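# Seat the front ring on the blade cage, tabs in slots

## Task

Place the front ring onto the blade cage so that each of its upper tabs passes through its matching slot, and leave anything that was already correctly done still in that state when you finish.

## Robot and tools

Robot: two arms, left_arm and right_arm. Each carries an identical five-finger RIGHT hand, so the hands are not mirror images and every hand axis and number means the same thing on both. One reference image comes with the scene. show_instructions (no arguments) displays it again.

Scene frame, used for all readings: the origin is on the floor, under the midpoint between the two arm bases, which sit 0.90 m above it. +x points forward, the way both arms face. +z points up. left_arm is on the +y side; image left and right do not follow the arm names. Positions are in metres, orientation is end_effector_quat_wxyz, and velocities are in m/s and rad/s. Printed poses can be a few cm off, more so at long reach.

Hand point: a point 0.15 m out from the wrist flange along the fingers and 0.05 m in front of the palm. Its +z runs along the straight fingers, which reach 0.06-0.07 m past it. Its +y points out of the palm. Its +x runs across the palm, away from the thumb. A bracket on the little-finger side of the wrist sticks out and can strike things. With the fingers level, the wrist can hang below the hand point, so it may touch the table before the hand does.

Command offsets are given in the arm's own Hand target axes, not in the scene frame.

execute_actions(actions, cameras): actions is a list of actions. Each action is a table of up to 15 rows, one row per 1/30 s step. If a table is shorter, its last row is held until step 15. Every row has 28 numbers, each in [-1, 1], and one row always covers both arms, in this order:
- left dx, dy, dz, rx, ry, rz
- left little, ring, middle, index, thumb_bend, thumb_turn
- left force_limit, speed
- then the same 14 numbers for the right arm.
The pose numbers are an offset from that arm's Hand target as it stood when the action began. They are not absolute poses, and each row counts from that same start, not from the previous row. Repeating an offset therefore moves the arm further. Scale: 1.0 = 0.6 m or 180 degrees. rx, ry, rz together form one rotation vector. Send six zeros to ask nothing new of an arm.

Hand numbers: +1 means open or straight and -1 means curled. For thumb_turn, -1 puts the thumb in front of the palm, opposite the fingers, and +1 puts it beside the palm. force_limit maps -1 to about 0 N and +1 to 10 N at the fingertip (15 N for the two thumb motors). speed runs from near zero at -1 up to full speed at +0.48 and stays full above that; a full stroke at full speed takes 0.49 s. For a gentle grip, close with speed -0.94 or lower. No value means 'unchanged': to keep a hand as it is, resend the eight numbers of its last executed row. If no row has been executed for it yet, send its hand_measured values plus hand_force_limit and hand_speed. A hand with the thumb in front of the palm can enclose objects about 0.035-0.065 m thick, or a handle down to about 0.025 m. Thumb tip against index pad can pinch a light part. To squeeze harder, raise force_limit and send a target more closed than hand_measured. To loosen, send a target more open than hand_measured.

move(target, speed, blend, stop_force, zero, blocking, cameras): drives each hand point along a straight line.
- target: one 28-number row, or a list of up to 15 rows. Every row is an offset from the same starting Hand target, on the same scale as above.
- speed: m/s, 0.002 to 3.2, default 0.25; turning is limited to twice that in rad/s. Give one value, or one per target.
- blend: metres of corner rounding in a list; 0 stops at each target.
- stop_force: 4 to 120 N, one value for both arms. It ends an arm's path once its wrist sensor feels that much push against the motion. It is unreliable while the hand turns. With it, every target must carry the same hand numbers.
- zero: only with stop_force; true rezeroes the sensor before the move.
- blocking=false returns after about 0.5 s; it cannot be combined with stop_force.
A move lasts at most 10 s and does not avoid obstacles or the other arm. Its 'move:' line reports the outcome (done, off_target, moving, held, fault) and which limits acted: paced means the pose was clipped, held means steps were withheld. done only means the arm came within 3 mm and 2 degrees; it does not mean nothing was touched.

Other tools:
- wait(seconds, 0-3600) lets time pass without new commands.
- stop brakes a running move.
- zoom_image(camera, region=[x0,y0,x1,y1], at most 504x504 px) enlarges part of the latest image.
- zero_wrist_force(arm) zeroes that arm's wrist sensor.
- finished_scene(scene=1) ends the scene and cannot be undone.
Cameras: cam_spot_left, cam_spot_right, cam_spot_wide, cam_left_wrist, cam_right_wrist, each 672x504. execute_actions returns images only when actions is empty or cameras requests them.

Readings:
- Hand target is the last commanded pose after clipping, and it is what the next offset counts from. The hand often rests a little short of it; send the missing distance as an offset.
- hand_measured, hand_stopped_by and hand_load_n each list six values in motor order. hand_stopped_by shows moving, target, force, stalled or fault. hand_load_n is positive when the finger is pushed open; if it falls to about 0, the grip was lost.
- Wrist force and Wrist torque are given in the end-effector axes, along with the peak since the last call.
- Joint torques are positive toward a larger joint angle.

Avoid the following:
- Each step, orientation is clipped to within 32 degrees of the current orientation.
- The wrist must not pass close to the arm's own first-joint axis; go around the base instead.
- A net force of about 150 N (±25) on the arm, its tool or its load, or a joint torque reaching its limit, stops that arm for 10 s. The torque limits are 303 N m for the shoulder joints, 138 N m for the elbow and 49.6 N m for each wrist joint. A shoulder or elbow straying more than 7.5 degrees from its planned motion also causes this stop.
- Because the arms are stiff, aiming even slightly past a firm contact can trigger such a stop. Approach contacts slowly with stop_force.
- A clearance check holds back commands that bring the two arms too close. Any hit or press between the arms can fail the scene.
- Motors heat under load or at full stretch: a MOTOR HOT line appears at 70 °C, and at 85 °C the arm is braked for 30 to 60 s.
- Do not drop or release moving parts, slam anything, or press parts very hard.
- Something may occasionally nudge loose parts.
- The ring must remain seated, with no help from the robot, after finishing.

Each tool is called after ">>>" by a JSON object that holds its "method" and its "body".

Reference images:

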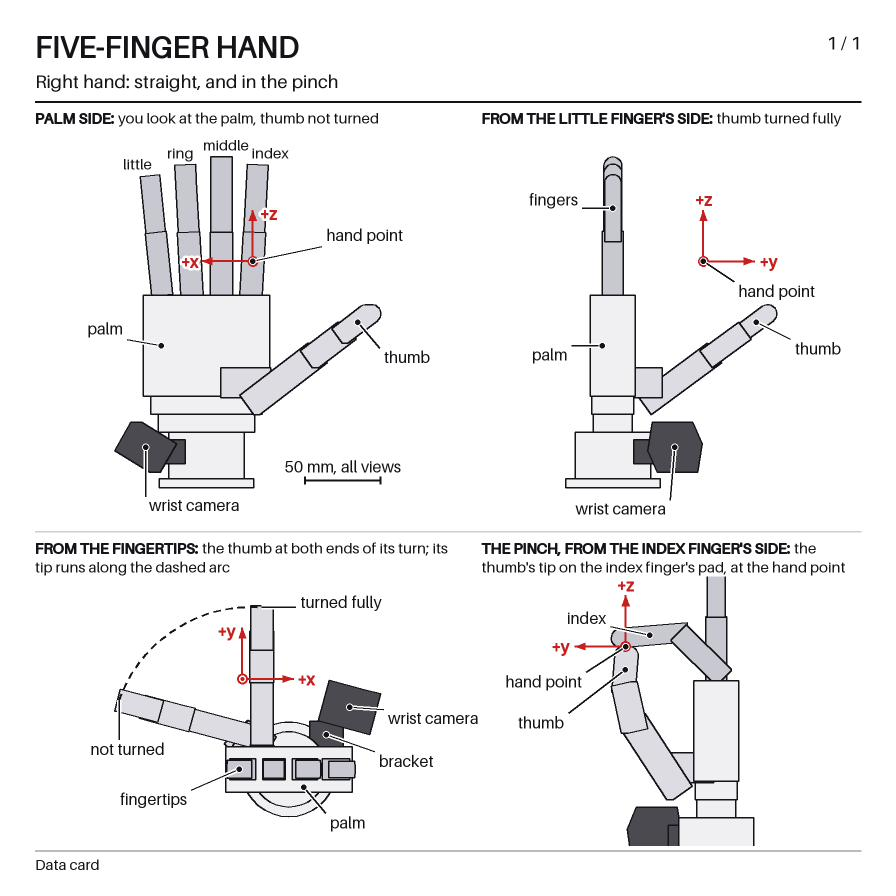

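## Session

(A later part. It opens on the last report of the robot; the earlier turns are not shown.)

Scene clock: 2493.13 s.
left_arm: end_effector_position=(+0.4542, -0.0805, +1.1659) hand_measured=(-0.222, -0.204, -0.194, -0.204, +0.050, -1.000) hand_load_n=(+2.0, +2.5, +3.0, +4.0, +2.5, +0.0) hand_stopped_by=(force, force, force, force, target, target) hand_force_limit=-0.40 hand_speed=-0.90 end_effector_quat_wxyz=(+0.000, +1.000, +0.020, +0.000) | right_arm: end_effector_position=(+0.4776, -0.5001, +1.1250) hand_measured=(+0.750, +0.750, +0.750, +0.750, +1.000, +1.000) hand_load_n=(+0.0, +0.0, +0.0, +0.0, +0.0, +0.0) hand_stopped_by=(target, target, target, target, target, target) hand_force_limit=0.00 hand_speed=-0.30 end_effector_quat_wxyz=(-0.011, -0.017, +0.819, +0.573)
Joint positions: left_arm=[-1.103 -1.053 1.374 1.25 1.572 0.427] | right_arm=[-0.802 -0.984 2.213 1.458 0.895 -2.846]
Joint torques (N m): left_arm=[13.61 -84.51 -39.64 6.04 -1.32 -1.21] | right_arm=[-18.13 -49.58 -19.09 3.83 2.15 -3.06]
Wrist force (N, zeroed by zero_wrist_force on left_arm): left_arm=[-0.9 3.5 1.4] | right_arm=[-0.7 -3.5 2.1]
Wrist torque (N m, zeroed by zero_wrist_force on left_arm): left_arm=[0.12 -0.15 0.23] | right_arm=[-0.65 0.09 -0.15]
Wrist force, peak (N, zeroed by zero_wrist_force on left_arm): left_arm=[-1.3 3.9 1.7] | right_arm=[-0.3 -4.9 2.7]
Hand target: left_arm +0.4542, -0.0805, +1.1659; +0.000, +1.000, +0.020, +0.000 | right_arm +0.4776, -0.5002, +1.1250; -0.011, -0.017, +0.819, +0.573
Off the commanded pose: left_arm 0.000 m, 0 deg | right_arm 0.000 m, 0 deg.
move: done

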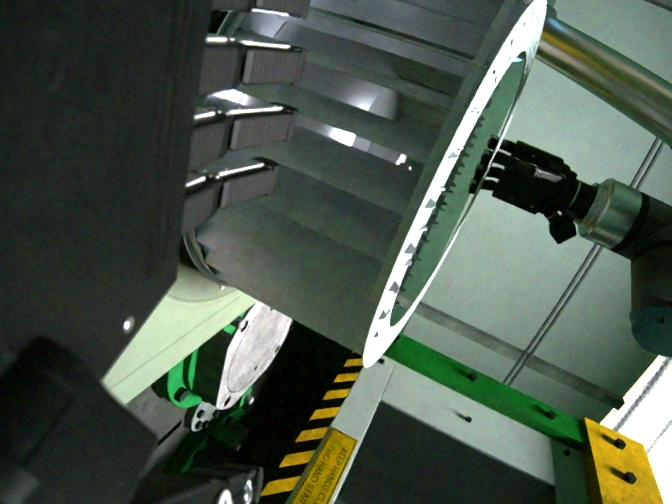

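>>> {"method": "zoom_image", "body": {"camera": "cam_right_wrist", "region": [440, 110, 540, 210]}}

Scaled by 5.040 from the camera's image (finer frame: 960x720).

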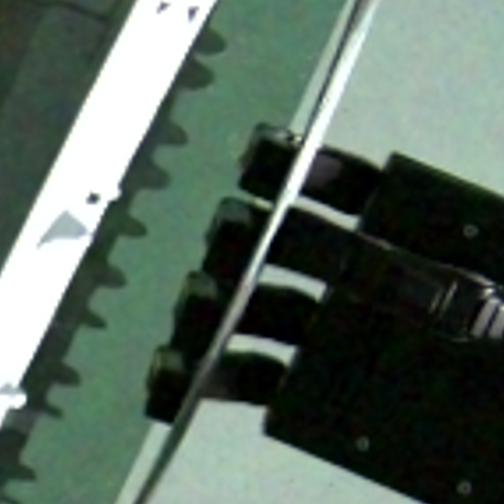

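>>> {"method": "move", "body": {"target": [0,-0.0015,0.02,0,0,0,-0.4,-0.4,-0.4,-0.4,0.05,-1,-0.4,-0.9,0,0,0,0,0,0,0.75,0.75,0.75,0.75,1,1,0,-0.3], "speed": 0.01, "stop_force": 6, "cameras": ["cam_right_wrist","cam_left_wrist"]}}

>>> {"method": "zoom_image", "body": {"camera": "cam_right_wrist", "region": [440, 110, 540, 210]}}

>>> {"method": "zoom_image", "body": {"camera": "cam_right_wrist", "region": [350, 200, 480, 370]}}

Scene clock: 2524.13 s.
left_arm: end_effector_position=(+0.4541, -0.0796, +1.1538) hand_measured=(-0.222, -0.204, -0.194, -0.204, +0.050, -1.000) hand_load_n=(+2.0, +1.5, +1.0, +4.0, +2.0, +0.0) hand_stopped_by=(force, force, force, force, target, target) hand_force_limit=-0.40 hand_speed=-0.90 end_effector_quat_wxyz=(+0.000, +1.000, +0.020, +0.000) | right_arm: end_effector_position=(+0.4776, -0.5002, +1.1250) hand_measured=(+0.750, +0.750, +0.750, +0.750, +1.000, +1.000) hand_load_n=(+0.0, +0.0, +0.0, +0.0, +0.0, +0.0) hand_stopped_by=(target, target, target, target, target, target) hand_force_limit=0.00 hand_speed=-0.30 end_effector_quat_wxyz=(-0.011, -0.017, +0.819, +0.573)
Joint positions: left_arm=[-1.102 -1.048 1.388 1.231 1.572 0.427] | right_arm=[-0.803 -0.984 2.213 1.458 0.895 -2.846]
Joint torques (N m): left_arm=[13.17 -86.78 -42.17 6.6 -0.91 1.43] | right_arm=[-16.39 -42.48 -18.32 1.59 2.31 -3.64]
Wrist force (N, zeroed by zero_wrist_force on left_arm): left_arm=[-0.1 1.7 0.6] | right_arm=[-0.6 -4.1 1.8]
Wrist torque (N m, zeroed by zero_wrist_force on left_arm): left_arm=[0.08 -0.06 -0.06] | right_arm=[-0.73 0.09 -0.14]
Wrist force, peak (N, zeroed by zero_wrist_force on left_arm): left_arm=[-1.7 3.7 1.8] | right_arm=[-0.5 -4.3 2.1]
Hand target: left_arm +0.4541, -0.0796, +1.1539; +0.000, +1.000, +0.020, +0.000 | right_arm +0.4776, -0.5002, +1.1250; -0.011, -0.017, +0.819, +0.573
Off the commanded pose: left_arm 0.000 m, 0 deg | right_arm 0.000 m, 0 deg.
move: done
Images, in order (width x height): cam_left_wrist 672x504, cam_right_wrist 672x504.

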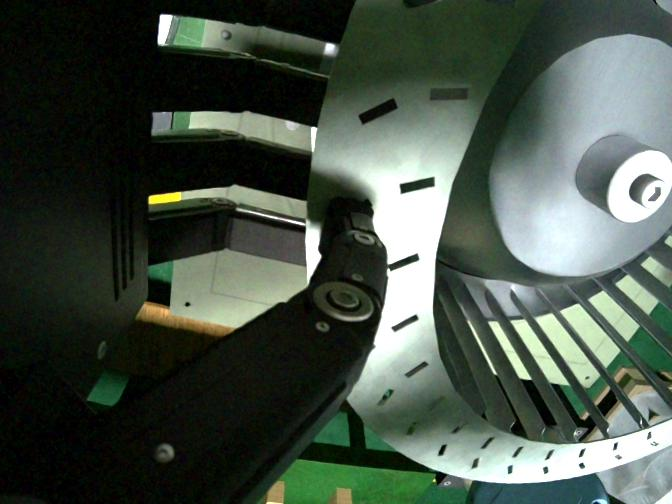

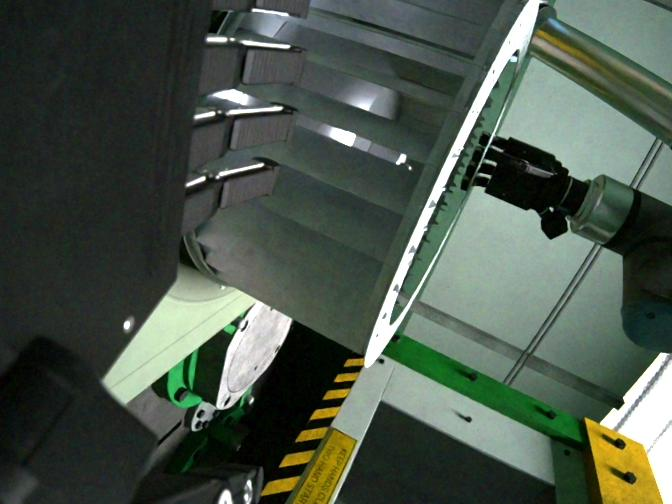

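Scaled by 5.040 from the camera's image (finer frame: 960x720).

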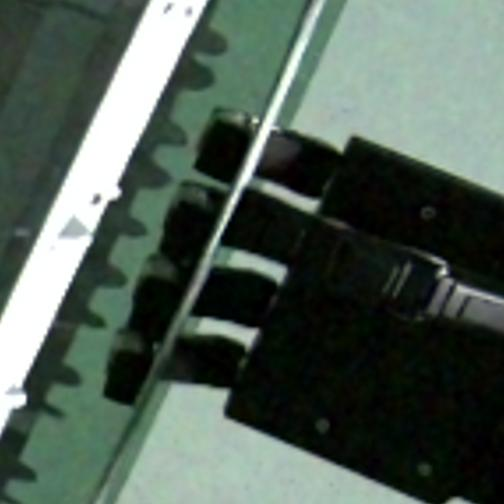

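Scaled by 2.965 from the camera's image (finer frame: 960x720).

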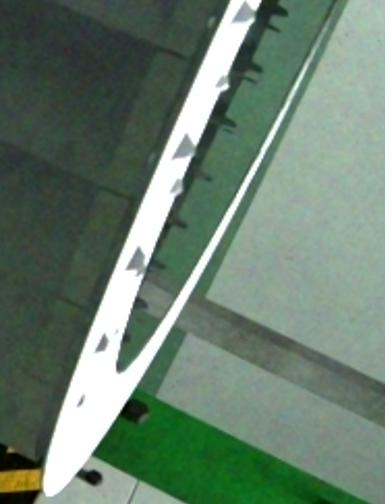

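>>> {"method": "move", "body": {"target": [0,0,0,0,0,0,-0.4,-0.4,-0.4,-0.4,0.4,-1,-0.4,-0.8,0,0,0,0,0,0,0.75,0.75,0.75,0.75,1,1,0,-0.3], "speed": 0.01, "cameras": ["cam_right_wrist","cam_left_wrist"]}}

>>> {"method": "zoom_image", "body": {"camera": "cam_right_wrist", "region": [440, 110, 540, 210]}}

Scene clock: 2537.67 s.
left_arm: end_effector_position=(+0.4541, -0.0796, +1.1539) hand_measured=(-0.224, -0.204, -0.194, -0.204, +0.400, -1.000) hand_load_n=(+0.0, +0.0, +0.0, +1.5, +0.0, +0.0) hand_stopped_by=(force, force, force, force, target, target) hand_force_limit=-0.40 hand_speed=-0.80 end_effector_quat_wxyz=(+0.000, +1.000, +0.021, +0.000) | right_arm: end_effector_position=(+0.4776, -0.5002, +1.1250) hand_measured=(+0.750, +0.750, +0.750, +0.750, +1.000, +1.000) hand_load_n=(+0.0, +0.5, +0.0, +0.0, +0.0, +0.0) hand_stopped_by=(target, target, target, target, target, target) hand_force_limit=0.00 hand_speed=-0.30 end_effector_quat_wxyz=(-0.011, -0.017, +0.819, +0.573)
Joint positions: left_arm=[-1.102 -1.048 1.388 1.231 1.572 0.427] | right_arm=[-0.803 -0.984 2.213 1.458 0.895 -2.846]
Joint torques (N m): left_arm=[-6.79 -91.97 -42.27 3.25 -1.12 -1.21] | right_arm=[-17.67 -43.7 -18.43 2.73 2.09 -3.51]
Wrist force (N, zeroed by zero_wrist_force on left_arm): left_arm=[-0.3 0.6 0.9] | right_arm=[-0.5 -3.6 1.7]
Wrist torque (N m, zeroed by zero_wrist_force on left_arm): left_arm=[0.04 0.00 -0.09] | right_arm=[-0.65 0.07 -0.12]
Wrist force, peak (N, zeroed by zero_wrist_force on left_arm): left_arm=[-0.7 1.7 0.8] | right_arm=[-0.5 -4.4 2.3]
Hand target: left_arm +0.4541, -0.0796, +1.1539; +0.000, +1.000, +0.020, +0.000 | right_arm +0.4776, -0.5002, +1.1250; -0.011, -0.017, +0.819, +0.573
Off the commanded pose: left_arm 0.000 m, 0 deg | right_arm 0.000 m, 0 deg.
move: done
Images, in order (width x height): cam_left_wrist 672x504, cam_right_wrist 672x504.

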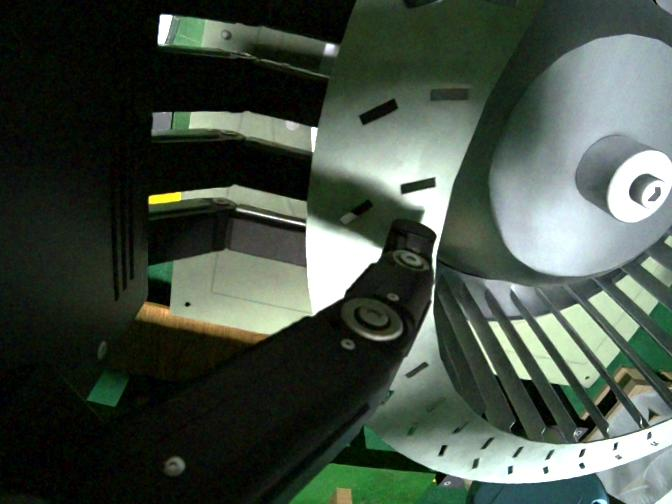

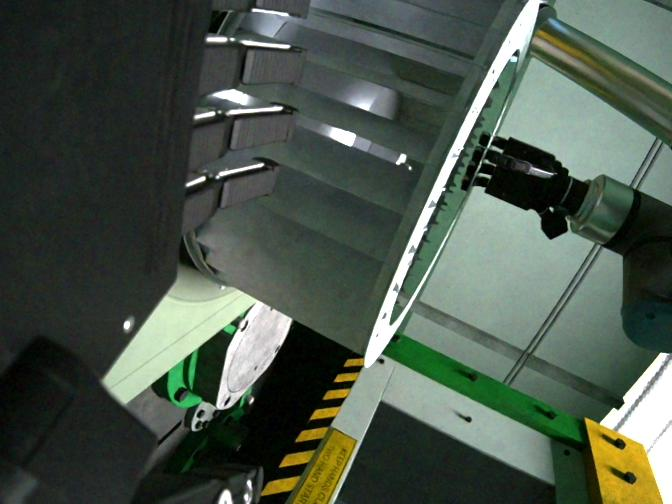

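Scaled by 5.040 from the camera's image (finer frame: 960x720).

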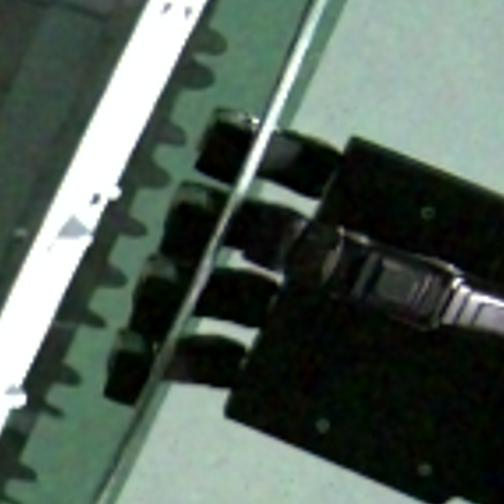

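>>> {"method": "move", "body": {"target": [0,-0.0133,0,0,0,0,-0.4,-0.4,-0.4,-0.4,0.4,-1,-0.4,-0.8,0,0,0,0,0,0,0.75,0.75,0.75,0.75,1,1,0,-0.3], "speed": 0.006, "stop_force": 5, "cameras": ["cam_right_wrist","cam_left_wrist"]}}

>>> {"method": "zoom_image", "body": {"camera": "cam_right_wrist", "region": [440, 110, 540, 210]}}

>>> {"method": "zoom_image", "body": {"camera": "cam_right_wrist", "region": [350, 200, 480, 370]}}

Scene clock: 2546.83 s.
left_arm: end_effector_position=(+0.4538, -0.0716, +1.1539) hand_measured=(-0.224, -0.204, -0.194, -0.204, +0.400, -1.000) hand_load_n=(+0.0, +0.0, +0.0, +1.5, +0.0, +0.0) hand_stopped_by=(force, force, force, force, target, target) hand_force_limit=-0.40 hand_speed=-0.80 end_effector_quat_wxyz=(+0.000, +1.000, +0.021, +0.000) | right_arm: end_effector_position=(+0.4776, -0.5002, +1.1250) hand_measured=(+0.750, +0.750, +0.750, +0.750, +1.000, +1.000) hand_load_n=(+0.0, +0.0, +0.0, +0.0, +0.0, +0.0) hand_stopped_by=(target, target, target, target, target, target) hand_force_limit=0.00 hand_speed=-0.30 end_effector_quat_wxyz=(-0.011, -0.017, +0.819, +0.573)
Joint positions: left_arm=[-1.098 -1.058 1.404 1.225 1.572 0.432] | right_arm=[-0.803 -0.984 2.213 1.458 0.895 -2.846]
Joint torques (N m): left_arm=[4.99 -79.7 -42.29 4.55 -1.26 -0.14] | right_arm=[-18.22 -42.16 -18.17 3.62 2.37 -3.32]
Wrist force (N, zeroed by zero_wrist_force on left_arm): left_arm=[0.0 0.1 0.4] | right_arm=[-0.6 -3.8 1.9]
Wrist torque (N m, zeroed by zero_wrist_force on left_arm): left_arm=[0.01 0.02 -0.16] | right_arm=[-0.69 0.07 -0.13]
Wrist force, peak (N, zeroed by zero_wrist_force on left_arm): left_arm=[-0.5 0.9 1.3] | right_arm=[-0.4 -4.3 2.2]
Hand target: left_arm +0.4538, -0.0716, +1.1539; +0.000, +1.000, +0.020, +0.000 | right_arm +0.4776, -0.5002, +1.1250; -0.011, -0.017, +0.819, +0.573
Off the commanded pose: left_arm 0.000 m, 0 deg | right_arm 0.000 m, 0 deg.
move: done
Images, in order (width x height): cam_left_wrist 672x504, cam_right_wrist 672x504.

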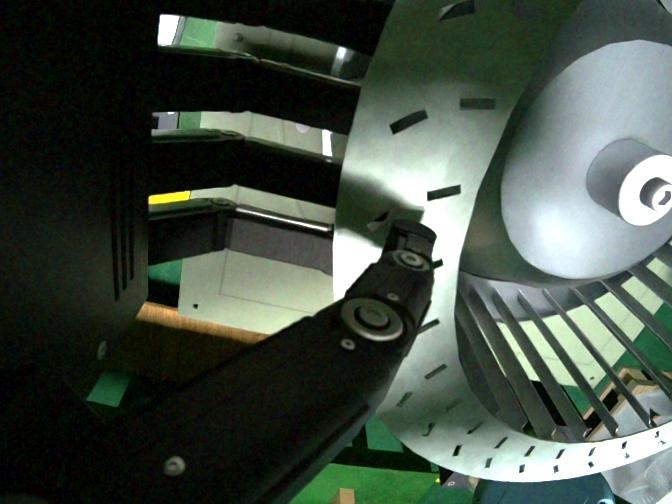

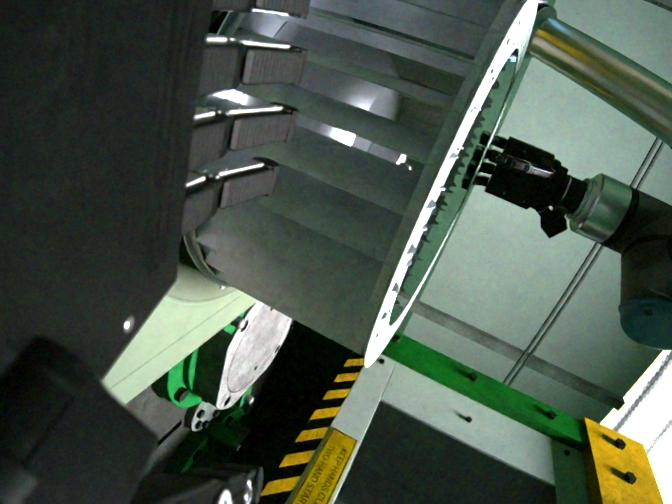

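Scaled by 5.040 from the camera's image (finer frame: 960x720).

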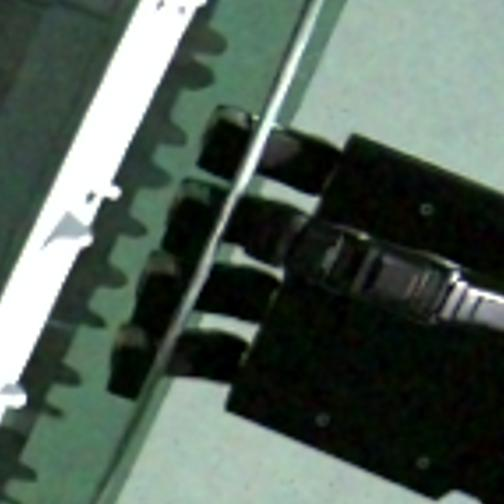

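Scaled by 2.965 from the camera's image (finer frame: 960x720).

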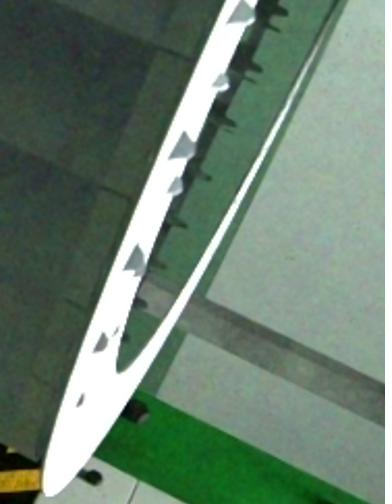

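>>> {"method": "move", "body": {"target": [0,-0.005,0,0,0,0,-0.4,-0.4,-0.4,-0.4,0.4,-1,-0.4,-0.8,0,0,0,0,0,0,0.75,0.75,0.75,0.75,1,1,0,-0.3], "speed": 0.006, "stop_force": 5, "cameras": ["cam_right_wrist","cam_left_wrist"]}}

>>> {"method": "zoom_image", "body": {"camera": "cam_right_wrist", "region": [440, 110, 540, 210]}}

>>> {"method": "zoom_image", "body": {"camera": "cam_left_wrist", "region": [220, 20, 450, 260]}}

Scene clock: 2569.47 s.
left_arm: end_effector_position=(+0.4537, -0.0686, +1.1539) hand_measured=(-0.224, -0.204, -0.194, -0.204, +0.400, -1.000) hand_load_n=(+0.0, +0.5, +0.0, +2.0, +0.0, +0.0) hand_stopped_by=(force, force, force, force, target, target) hand_force_limit=-0.40 hand_speed=-0.80 end_effector_quat_wxyz=(+0.000, +1.000, +0.020, +0.000) | right_arm: end_effector_position=(+0.4776, -0.5002, +1.1250) hand_measured=(+0.750, +0.750, +0.750, +0.750, +1.000, +1.000) hand_load_n=(+0.0, +0.0, +0.0, +0.0, +0.0, +0.0) hand_stopped_by=(target, target, target, target, target, target) hand_force_limit=0.00 hand_speed=-0.30 end_effector_quat_wxyz=(-0.011, -0.017, +0.819, +0.573)
Joint positions: left_arm=[-1.096 -1.062 1.41 1.223 1.572 0.434] | right_arm=[-0.803 -0.984 2.213 1.458 0.895 -2.846]
Joint torques (N m): left_arm=[9.44 -81.31 -42.24 4.31 -2.69 -0.26] | right_arm=[-17.05 -44.06 -17.63 5.24 2.45 -3.36]
Wrist force (N, zeroed by zero_wrist_force on left_arm): left_arm=[-0.3 0.3 0.9] | right_arm=[0.0 -3.9 1.7]
Wrist torque (N m, zeroed by zero_wrist_force on left_arm): left_arm=[0.03 0.02 -0.16] | right_arm=[-0.71 -0.01 -0.10]
Wrist force, peak (N, zeroed by zero_wrist_force on left_arm): left_arm=[-0.1 0.4 1.6] | right_arm=[-0.5 -4.2 2.3]
Hand target: left_arm +0.4537, -0.0686, +1.1539; +0.000, +1.000, +0.020, +0.000 | right_arm +0.4776, -0.5002, +1.1250; -0.011, -0.017, +0.819, +0.573
Off the commanded pose: left_arm 0.000 m, 0 deg | right_arm 0.000 m, 0 deg.
move: done
Images, in order (width x height): cam_left_wrist 672x504, cam_right_wrist 672x504.

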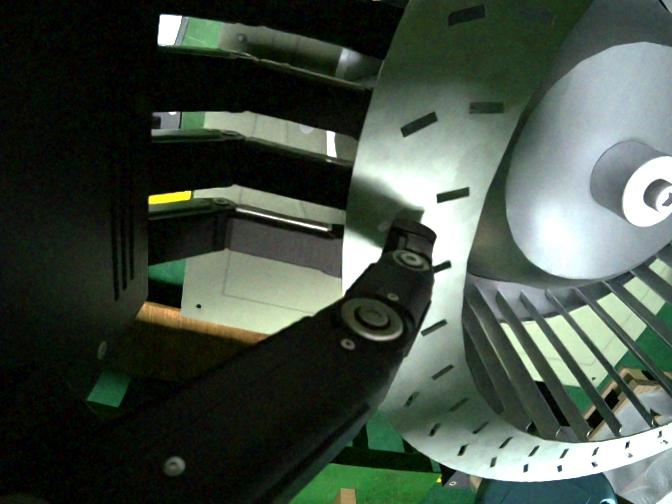

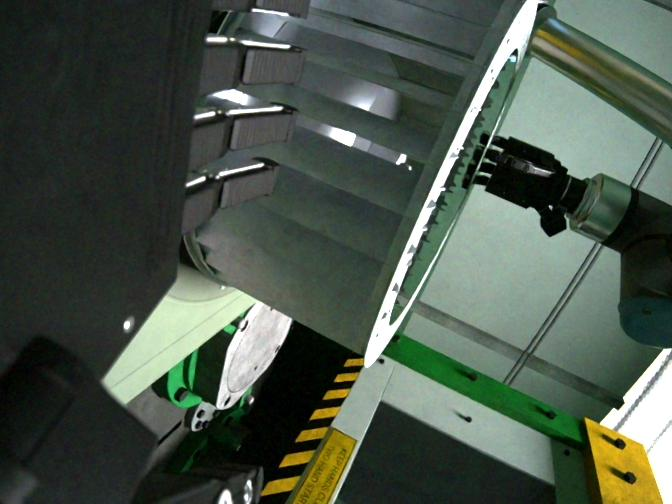

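Scaled by 5.040 from the camera's image (finer frame: 960x720).

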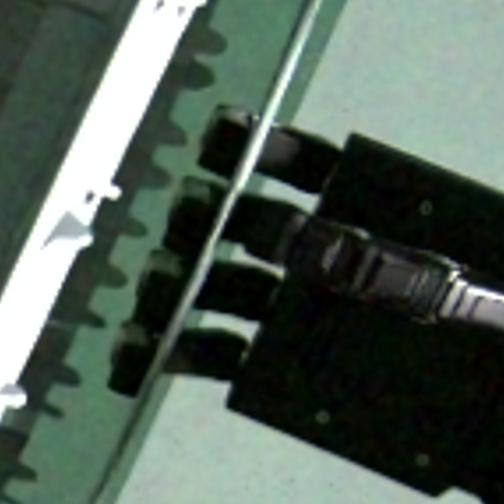

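Scaled by 2.100 from the camera's image (finer frame: 960x720).

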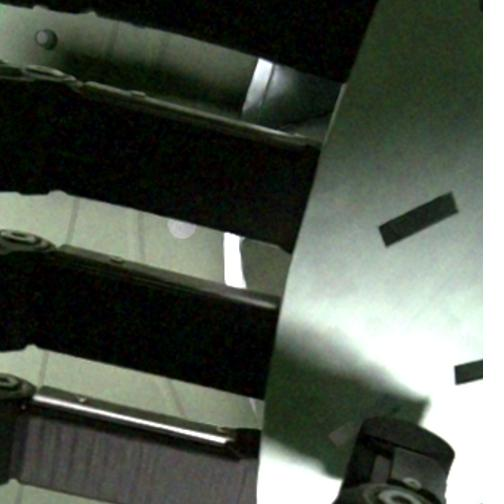

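>>> {"method": "move", "body": {"target": [0,-0.0025,0.00833,0,0,0,-0.4,-0.4,-0.4,-0.4,0.4,-1,-0.4,-0.8,0,0,0,0,0,0,0.75,0.75,0.75,0.75,1,1,0,-0.3], "speed": 0.006, "stop_force": 5, "cameras": ["cam_right_wrist","cam_left_wrist"]}}

>>> {"method": "zoom_image", "body": {"camera": "cam_right_wrist", "region": [440, 110, 540, 210]}}

>>> {"method": "zoom_image", "body": {"camera": "cam_right_wrist", "region": [350, 200, 480, 370]}}

Scene clock: 2583.77 s.
left_arm: end_effector_position=(+0.4536, -0.0671, +1.1489) hand_measured=(-0.224, -0.204, -0.194, -0.204, +0.400, -1.000) hand_load_n=(+0.0, +0.0, +0.0, +1.0, +0.0, +0.0) hand_stopped_by=(force, force, force, force, target, target) hand_force_limit=-0.40 hand_speed=-0.80 end_effector_quat_wxyz=(+0.000, +1.000, +0.020, +0.000) | right_arm: end_effector_position=(+0.4776, -0.5002, +1.1250) hand_measured=(+0.750, +0.750, +0.750, +0.750, +1.000, +1.000) hand_load_n=(+0.0, +0.0, +0.0, +0.0, +0.0, +0.0) hand_stopped_by=(target, target, target, target, target, target) hand_force_limit=0.00 hand_speed=-0.30 end_effector_quat_wxyz=(-0.011, -0.017, +0.819, +0.573)
Joint positions: left_arm=[-1.095 -1.061 1.417 1.215 1.572 0.435] | right_arm=[-0.803 -0.984 2.213 1.458 0.895 -2.846]
Joint torques (N m): left_arm=[13.04 -75.63 -40.66 6.25 -2.58 0.93] | right_arm=[-16.99 -42.9 -17.72 5.37 2.25 -3.62]
Wrist force (N, zeroed by zero_wrist_force on left_arm): left_arm=[-0.4 0.5 0.8] | right_arm=[-0.5 -3.7 2.0]
Wrist torque (N m, zeroed by zero_wrist_force on left_arm): left_arm=[0.07 0.00 -0.14] | right_arm=[-0.68 0.05 -0.12]
Wrist force, peak (N, zeroed by zero_wrist_force on left_arm): left_arm=[-0.5 -0.2 1.2] | right_arm=[-0.4 -4.4 1.9]
Hand target: left_arm +0.4536, -0.0671, +1.1489; +0.000, +1.000, +0.020, +0.000 | right_arm +0.4776, -0.5002, +1.1250; -0.011, -0.017, +0.819, +0.573
Off the commanded pose: left_arm 0.000 m, 0 deg | right_arm 0.000 m, 0 deg.
move: done
Images, in order (width x height): cam_left_wrist 672x504, cam_right_wrist 672x504.

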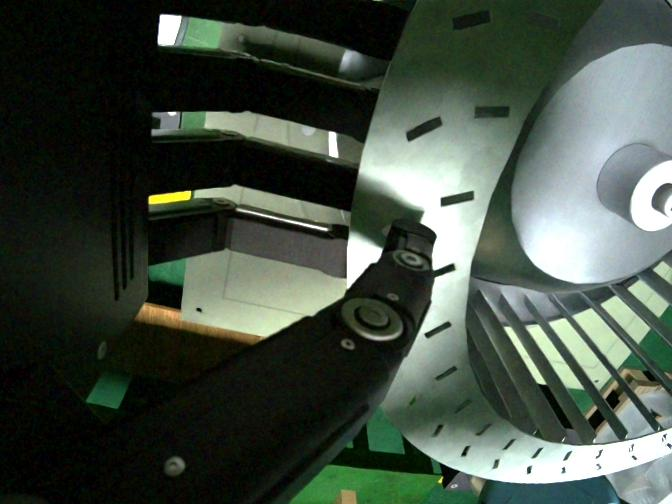

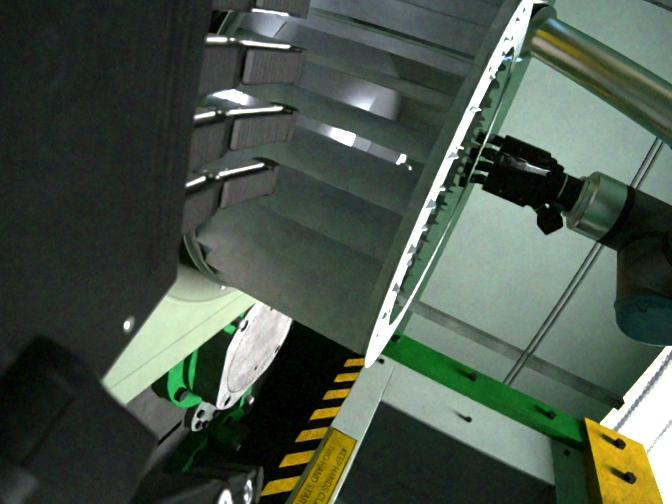

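Scaled by 5.040 from the camera's image (finer frame: 960x720).

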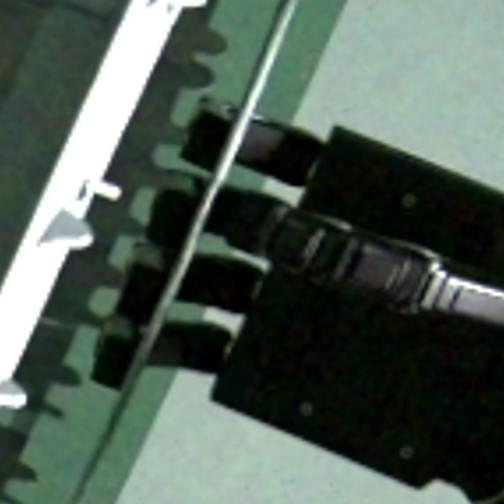

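Scaled by 2.965 from the camera's image (finer frame: 960x720).

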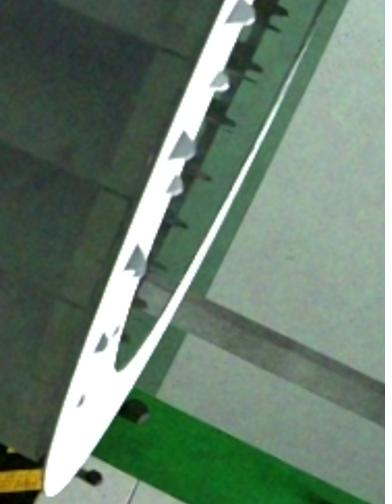

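>>> {"method": "move", "body": {"target": [0,-0.00333,0,0,0,0,-0.4,-0.4,-0.4,-0.4,0.4,-1,-0.4,-0.8,0,0,0,0,0,0,0.75,0.75,0.75,0.75,1,1,0,-0.3], "speed": 0.005, "stop_force": 5, "cameras": ["cam_right_wrist","cam_left_wrist"]}}

>>> {"method": "zoom_image", "body": {"camera": "cam_right_wrist", "region": [440, 110, 540, 210]}}

>>> {"method": "zoom_image", "body": {"camera": "cam_left_wrist", "region": [270, 20, 450, 260]}}

Scene clock: 2614.93 s.
left_arm: end_effector_position=(+0.4535, -0.0651, +1.1489) hand_measured=(-0.224, -0.204, -0.194, -0.204, +0.400, -1.000) hand_load_n=(+0.0, +0.0, +1.5, +0.0, +0.0, +0.0) hand_stopped_by=(force, force, force, force, target, target) hand_force_limit=-0.40 hand_speed=-0.80 end_effector_quat_wxyz=(+0.000, +1.000, +0.020, +0.000) | right_arm: end_effector_position=(+0.4776, -0.5002, +1.1250) hand_measured=(+0.750, +0.750, +0.750, +0.750, +1.000, +1.000) hand_load_n=(+0.0, +0.0, +0.0, +0.0, +0.0, +0.0) hand_stopped_by=(target, target, target, target, target, target) hand_force_limit=0.00 hand_speed=-0.30 end_effector_quat_wxyz=(-0.011, -0.017, +0.819, +0.573)
Joint positions: left_arm=[-1.094 -1.063 1.421 1.213 1.572 0.436] | right_arm=[-0.803 -0.984 2.213 1.458 0.895 -2.846]
Joint torques (N m): left_arm=[13.3 -83.46 -39.44 3.95 -2.9 0.44] | right_arm=[-13.35 -42.61 -16.75 5.36 2.04 -3.66]
Wrist force (N, zeroed by zero_wrist_force on left_arm): left_arm=[-0.3 1.2 0.7] | right_arm=[-0.3 -3.7 1.7]
Wrist torque (N m, zeroed by zero_wrist_force on left_arm): left_arm=[0.14 0.02 -0.13] | right_arm=[-0.66 0.04 -0.11]
Wrist force, peak (N, zeroed by zero_wrist_force on left_arm): left_arm=[-0.3 1.2 0.7] | right_arm=[-0.8 -4.2 2.1]
Hand target: left_arm +0.4535, -0.0651, +1.1489; +0.000, +1.000, +0.020, +0.000 | right_arm +0.4776, -0.5002, +1.1250; -0.011, -0.017, +0.819, +0.573
Off the commanded pose: left_arm 0.000 m, 0 deg | right_arm 0.000 m, 0 deg.
move: done
Images, in order (width x height): cam_left_wrist 672x504, cam_right_wrist 672x504.

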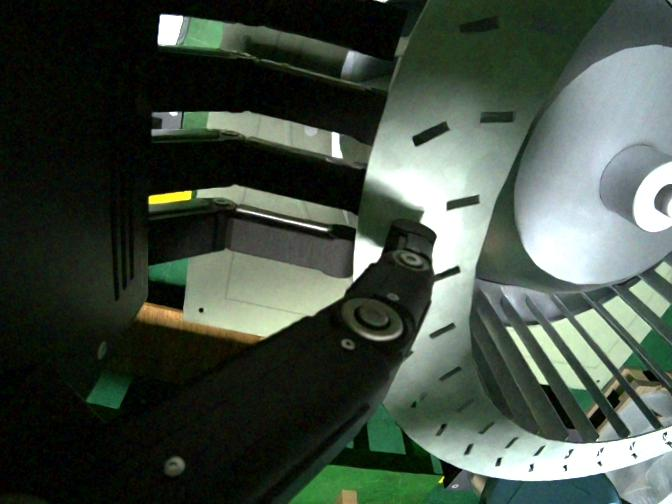

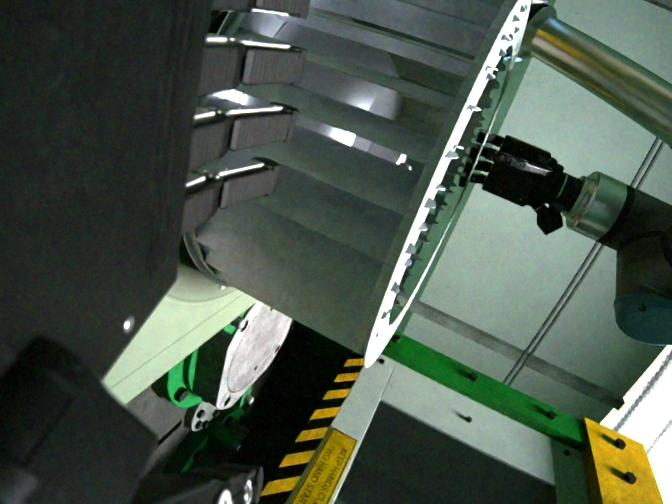

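Scaled by 5.040 from the camera's image (finer frame: 960x720).

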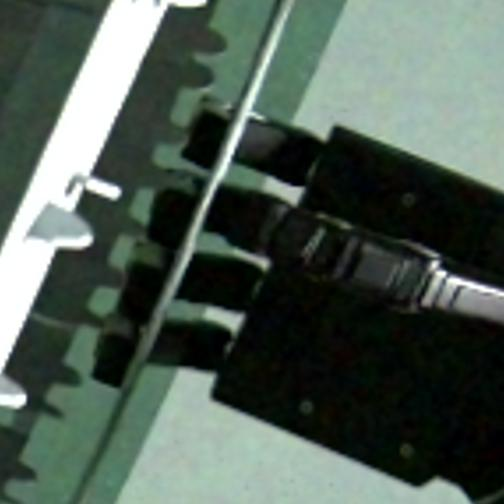

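Scaled by 2.100 from the camera's image (finer frame: 960x720).

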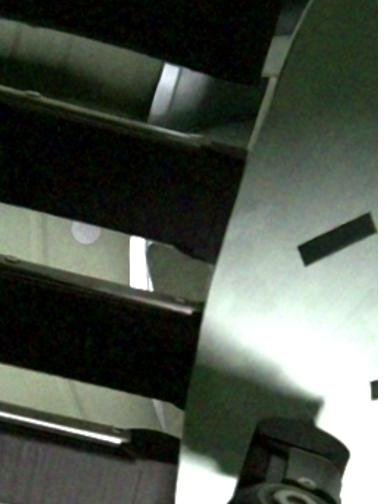

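>>> {"method": "move", "body": {"target": [0,-0.0007,0.0067,0,0,0,-0.4,-0.4,-0.4,-0.4,0.4,-1,-0.4,-0.8,0,0,0,0,0,0,0.75,0.75,0.75,0.75,1,1,0,-0.3], "speed": 0.006, "stop_force": 4, "cameras": ["cam_right_wrist","cam_left_wrist"]}}

>>> {"method": "zoom_image", "body": {"camera": "cam_right_wrist", "region": [440, 110, 540, 210]}}

>>> {"method": "zoom_image", "body": {"camera": "cam_right_wrist", "region": [350, 200, 480, 370]}}

Scene clock: 2633.73 s.
left_arm: end_effector_position=(+0.4535, -0.0647, +1.1448) hand_measured=(-0.224, -0.204, -0.194, -0.204, +0.400, -1.000) hand_load_n=(+0.0, +0.0, +1.0, +0.0, -0.5, +0.0) hand_stopped_by=(force, force, force, force, target, target) hand_force_limit=-0.40 hand_speed=-0.80 end_effector_quat_wxyz=(+0.000, +1.000, +0.020, +0.000) | right_arm: end_effector_position=(+0.4776, -0.5002, +1.1250) hand_measured=(+0.750, +0.750, +0.750, +0.750, +1.000, +1.000) hand_load_n=(+0.0, +0.0, +0.0, +0.0, +0.0, +0.0) hand_stopped_by=(target, target, target, target, target, target) hand_force_limit=0.00 hand_speed=-0.30 end_effector_quat_wxyz=(-0.011, -0.017, +0.819, +0.573)
Joint positions: left_arm=[-1.094 -1.062 1.426 1.207 1.572 0.436] | right_arm=[-0.803 -0.984 2.213 1.458 0.895 -2.846]
Joint torques (N m): left_arm=[14.06 -79.86 -39.71 6.21 -2.68 1.4] | right_arm=[-13.02 -41.79 -16.72 5.23 2 -3.67]
Wrist force (N, zeroed by zero_wrist_force on left_arm): left_arm=[-1.1 0.3 0.4] | right_arm=[-0.4 -3.8 2.0]
Wrist torque (N m, zeroed by zero_wrist_force on left_arm): left_arm=[0.03 0.07 -0.17] | right_arm=[-0.69 0.05 -0.12]
Wrist force, peak (N, zeroed by zero_wrist_force on left_arm): left_arm=[-0.6 0.5 1.5] | right_arm=[-0.4 -4.5 2.3]
Hand target: left_arm +0.4535, -0.0647, +1.1449; +0.000, +1.000, +0.020, +0.000 | right_arm +0.4776, -0.5002, +1.1250; -0.011, -0.017, +0.819, +0.573
Off the commanded pose: left_arm 0.000 m, 0 deg | right_arm 0.000 m, 0 deg.
move: done
Images, in order (width x height): cam_left_wrist 672x504, cam_right_wrist 672x504.

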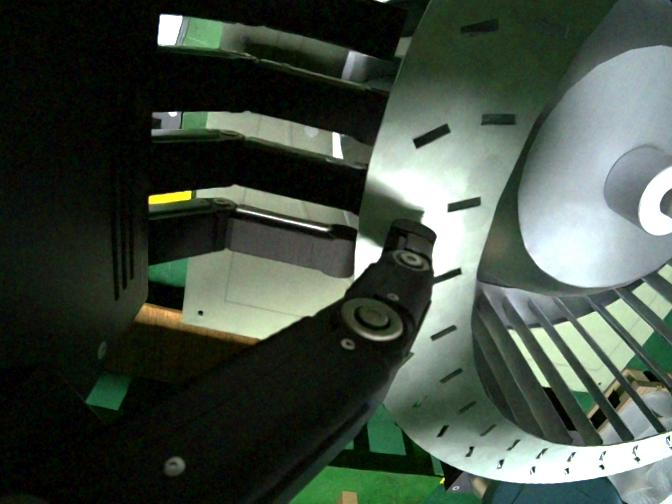

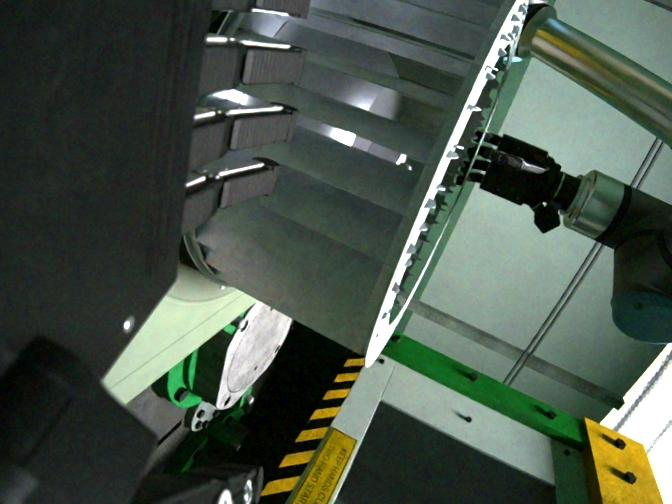

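Scaled by 5.040 from the camera's image (finer frame: 960x720).

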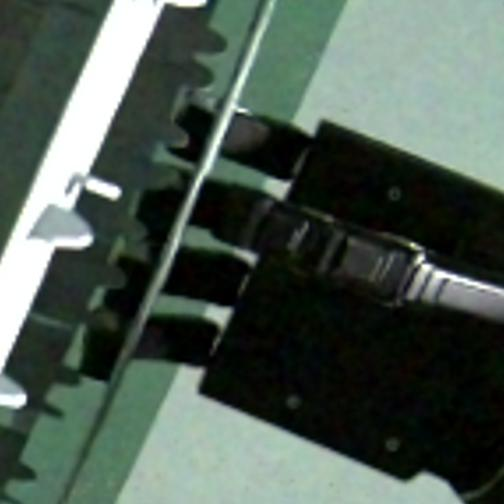

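Scaled by 2.965 from the camera's image (finer frame: 960x720).

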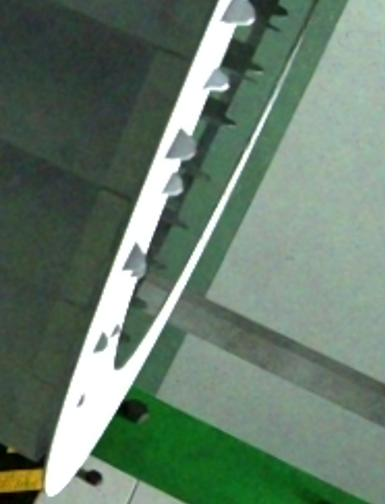

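>>> {"method": "move", "body": {"target": [0,-0.0004,0.005,0,0,0,-0.4,-0.4,-0.4,-0.4,0.4,-1,-0.4,-0.8,0,0,0,0,0,0,0.75,0.75,0.75,0.75,1,1,0,-0.3], "speed": 0.005, "stop_force": 4, "cameras": ["cam_right_wrist","cam_left_wrist"]}}

>>> {"method": "zoom_image", "body": {"camera": "cam_right_wrist", "region": [440, 110, 540, 210]}}

Scene clock: 2642.03 s.
left_arm: end_effector_position=(+0.4535, -0.0645, +1.1418) hand_measured=(-0.224, -0.204, -0.194, -0.204, +0.400, -1.000) hand_load_n=(+0.0, +0.0, +0.0, +0.0, +0.0, +0.0) hand_stopped_by=(force, force, force, force, target, target) hand_force_limit=-0.40 hand_speed=-0.80 end_effector_quat_wxyz=(+0.000, +1.000, +0.020, +0.000) | right_arm: end_effector_position=(+0.4776, -0.5002, +1.1250) hand_measured=(+0.750, +0.750, +0.750, +0.750, +1.000, +1.000) hand_load_n=(+0.0, +0.5, +0.0, +0.0, +0.0, +0.0) hand_stopped_by=(target, target, target, target, target, target) hand_force_limit=0.00 hand_speed=-0.30 end_effector_quat_wxyz=(-0.011, -0.017, +0.819, +0.573)
Joint positions: left_arm=[-1.094 -1.06 1.429 1.202 1.572 0.436] | right_arm=[-0.803 -0.984 2.213 1.458 0.895 -2.846]
Joint torques (N m): left_arm=[14.33 -74.72 -35.78 5.32 -2.64 1.61] | right_arm=[-12.69 -43.28 -15.79 5.3 2.1 -3.57]
Wrist force (N, zeroed by zero_wrist_force on left_arm): left_arm=[-0.6 -0.1 -0.7] | right_arm=[-0.4 -4.2 2.0]
Wrist torque (N m, zeroed by zero_wrist_force on left_arm): left_arm=[0.06 0.03 -0.16] | right_arm=[-0.75 0.04 -0.13]
Wrist force, peak (N, zeroed by zero_wrist_force on left_arm): left_arm=[-0.7 -0.8 -1.3] | right_arm=[-0.4 -4.4 2.1]
Hand target: left_arm +0.4535, -0.0645, +1.1419; +0.000, +1.000, +0.020, +0.000 | right_arm +0.4776, -0.5002, +1.1250; -0.011, -0.017, +0.819, +0.573
Off the commanded pose: left_arm 0.000 m, 0 deg | right_arm 0.000 m, 0 deg.
move: done
Images, in order (width x height): cam_left_wrist 672x504, cam_right_wrist 672x504.

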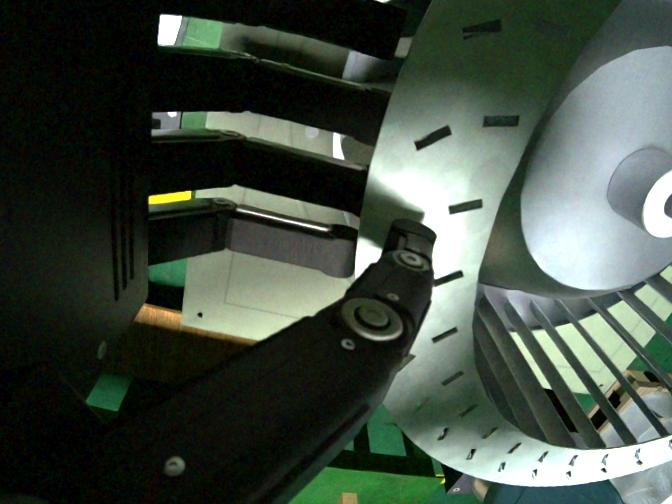

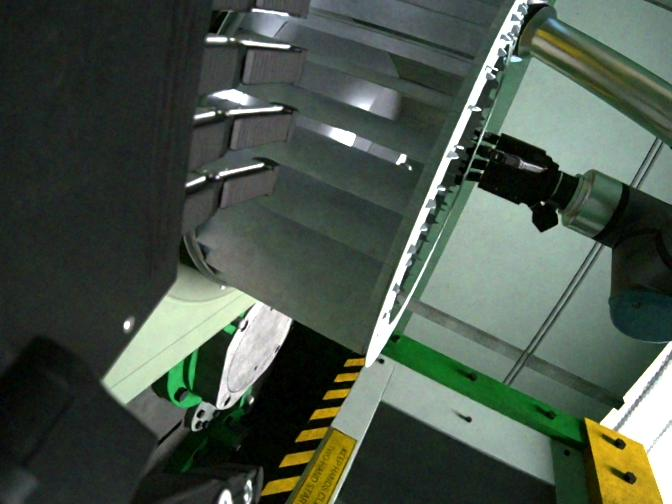

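Scaled by 5.040 from the camera's image (finer frame: 960x720).

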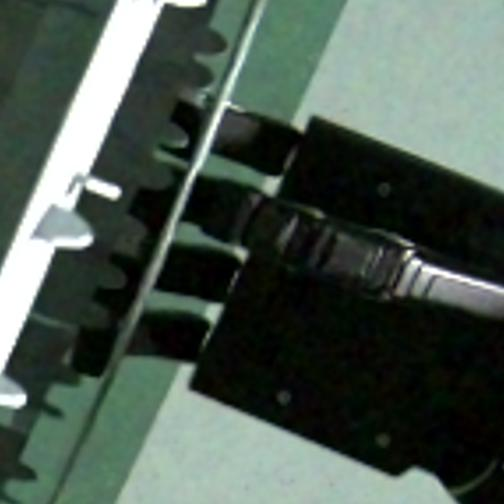

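>>> {"method": "zoom_image", "body": {"camera": "cam_left_wrist", "region": [380, 300, 672, 504]}}

>>> {"method": "zoom_image", "body": {"camera": "cam_left_wrist", "region": [200, 60, 420, 290]}}

>>> {"method": "zoom_image", "body": {"camera": "cam_right_wrist", "region": [350, 0, 560, 370]}}

Scaled by 1.726 from the camera's image (finer frame: 960x720).

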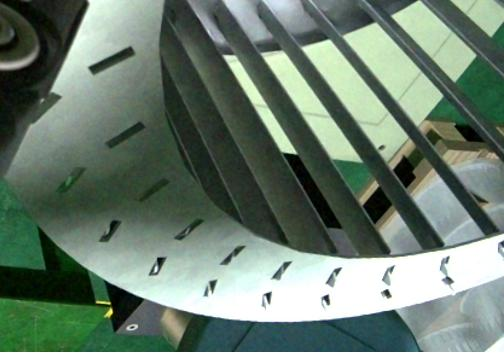

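Scaled by 2.191 from the camera's image (finer frame: 960x720).

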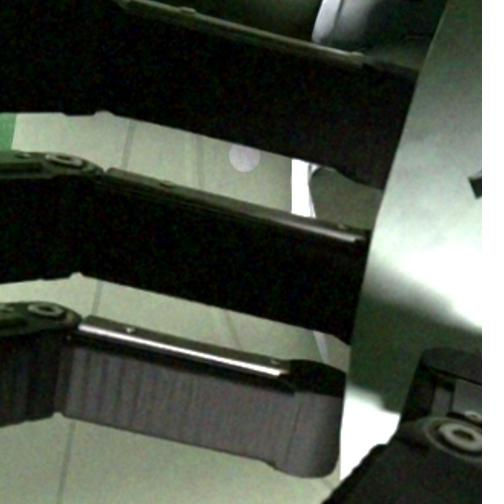

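Scaled by 1.362 from the camera's image (finer frame: 960x720).

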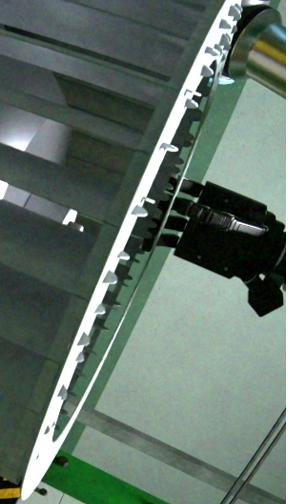

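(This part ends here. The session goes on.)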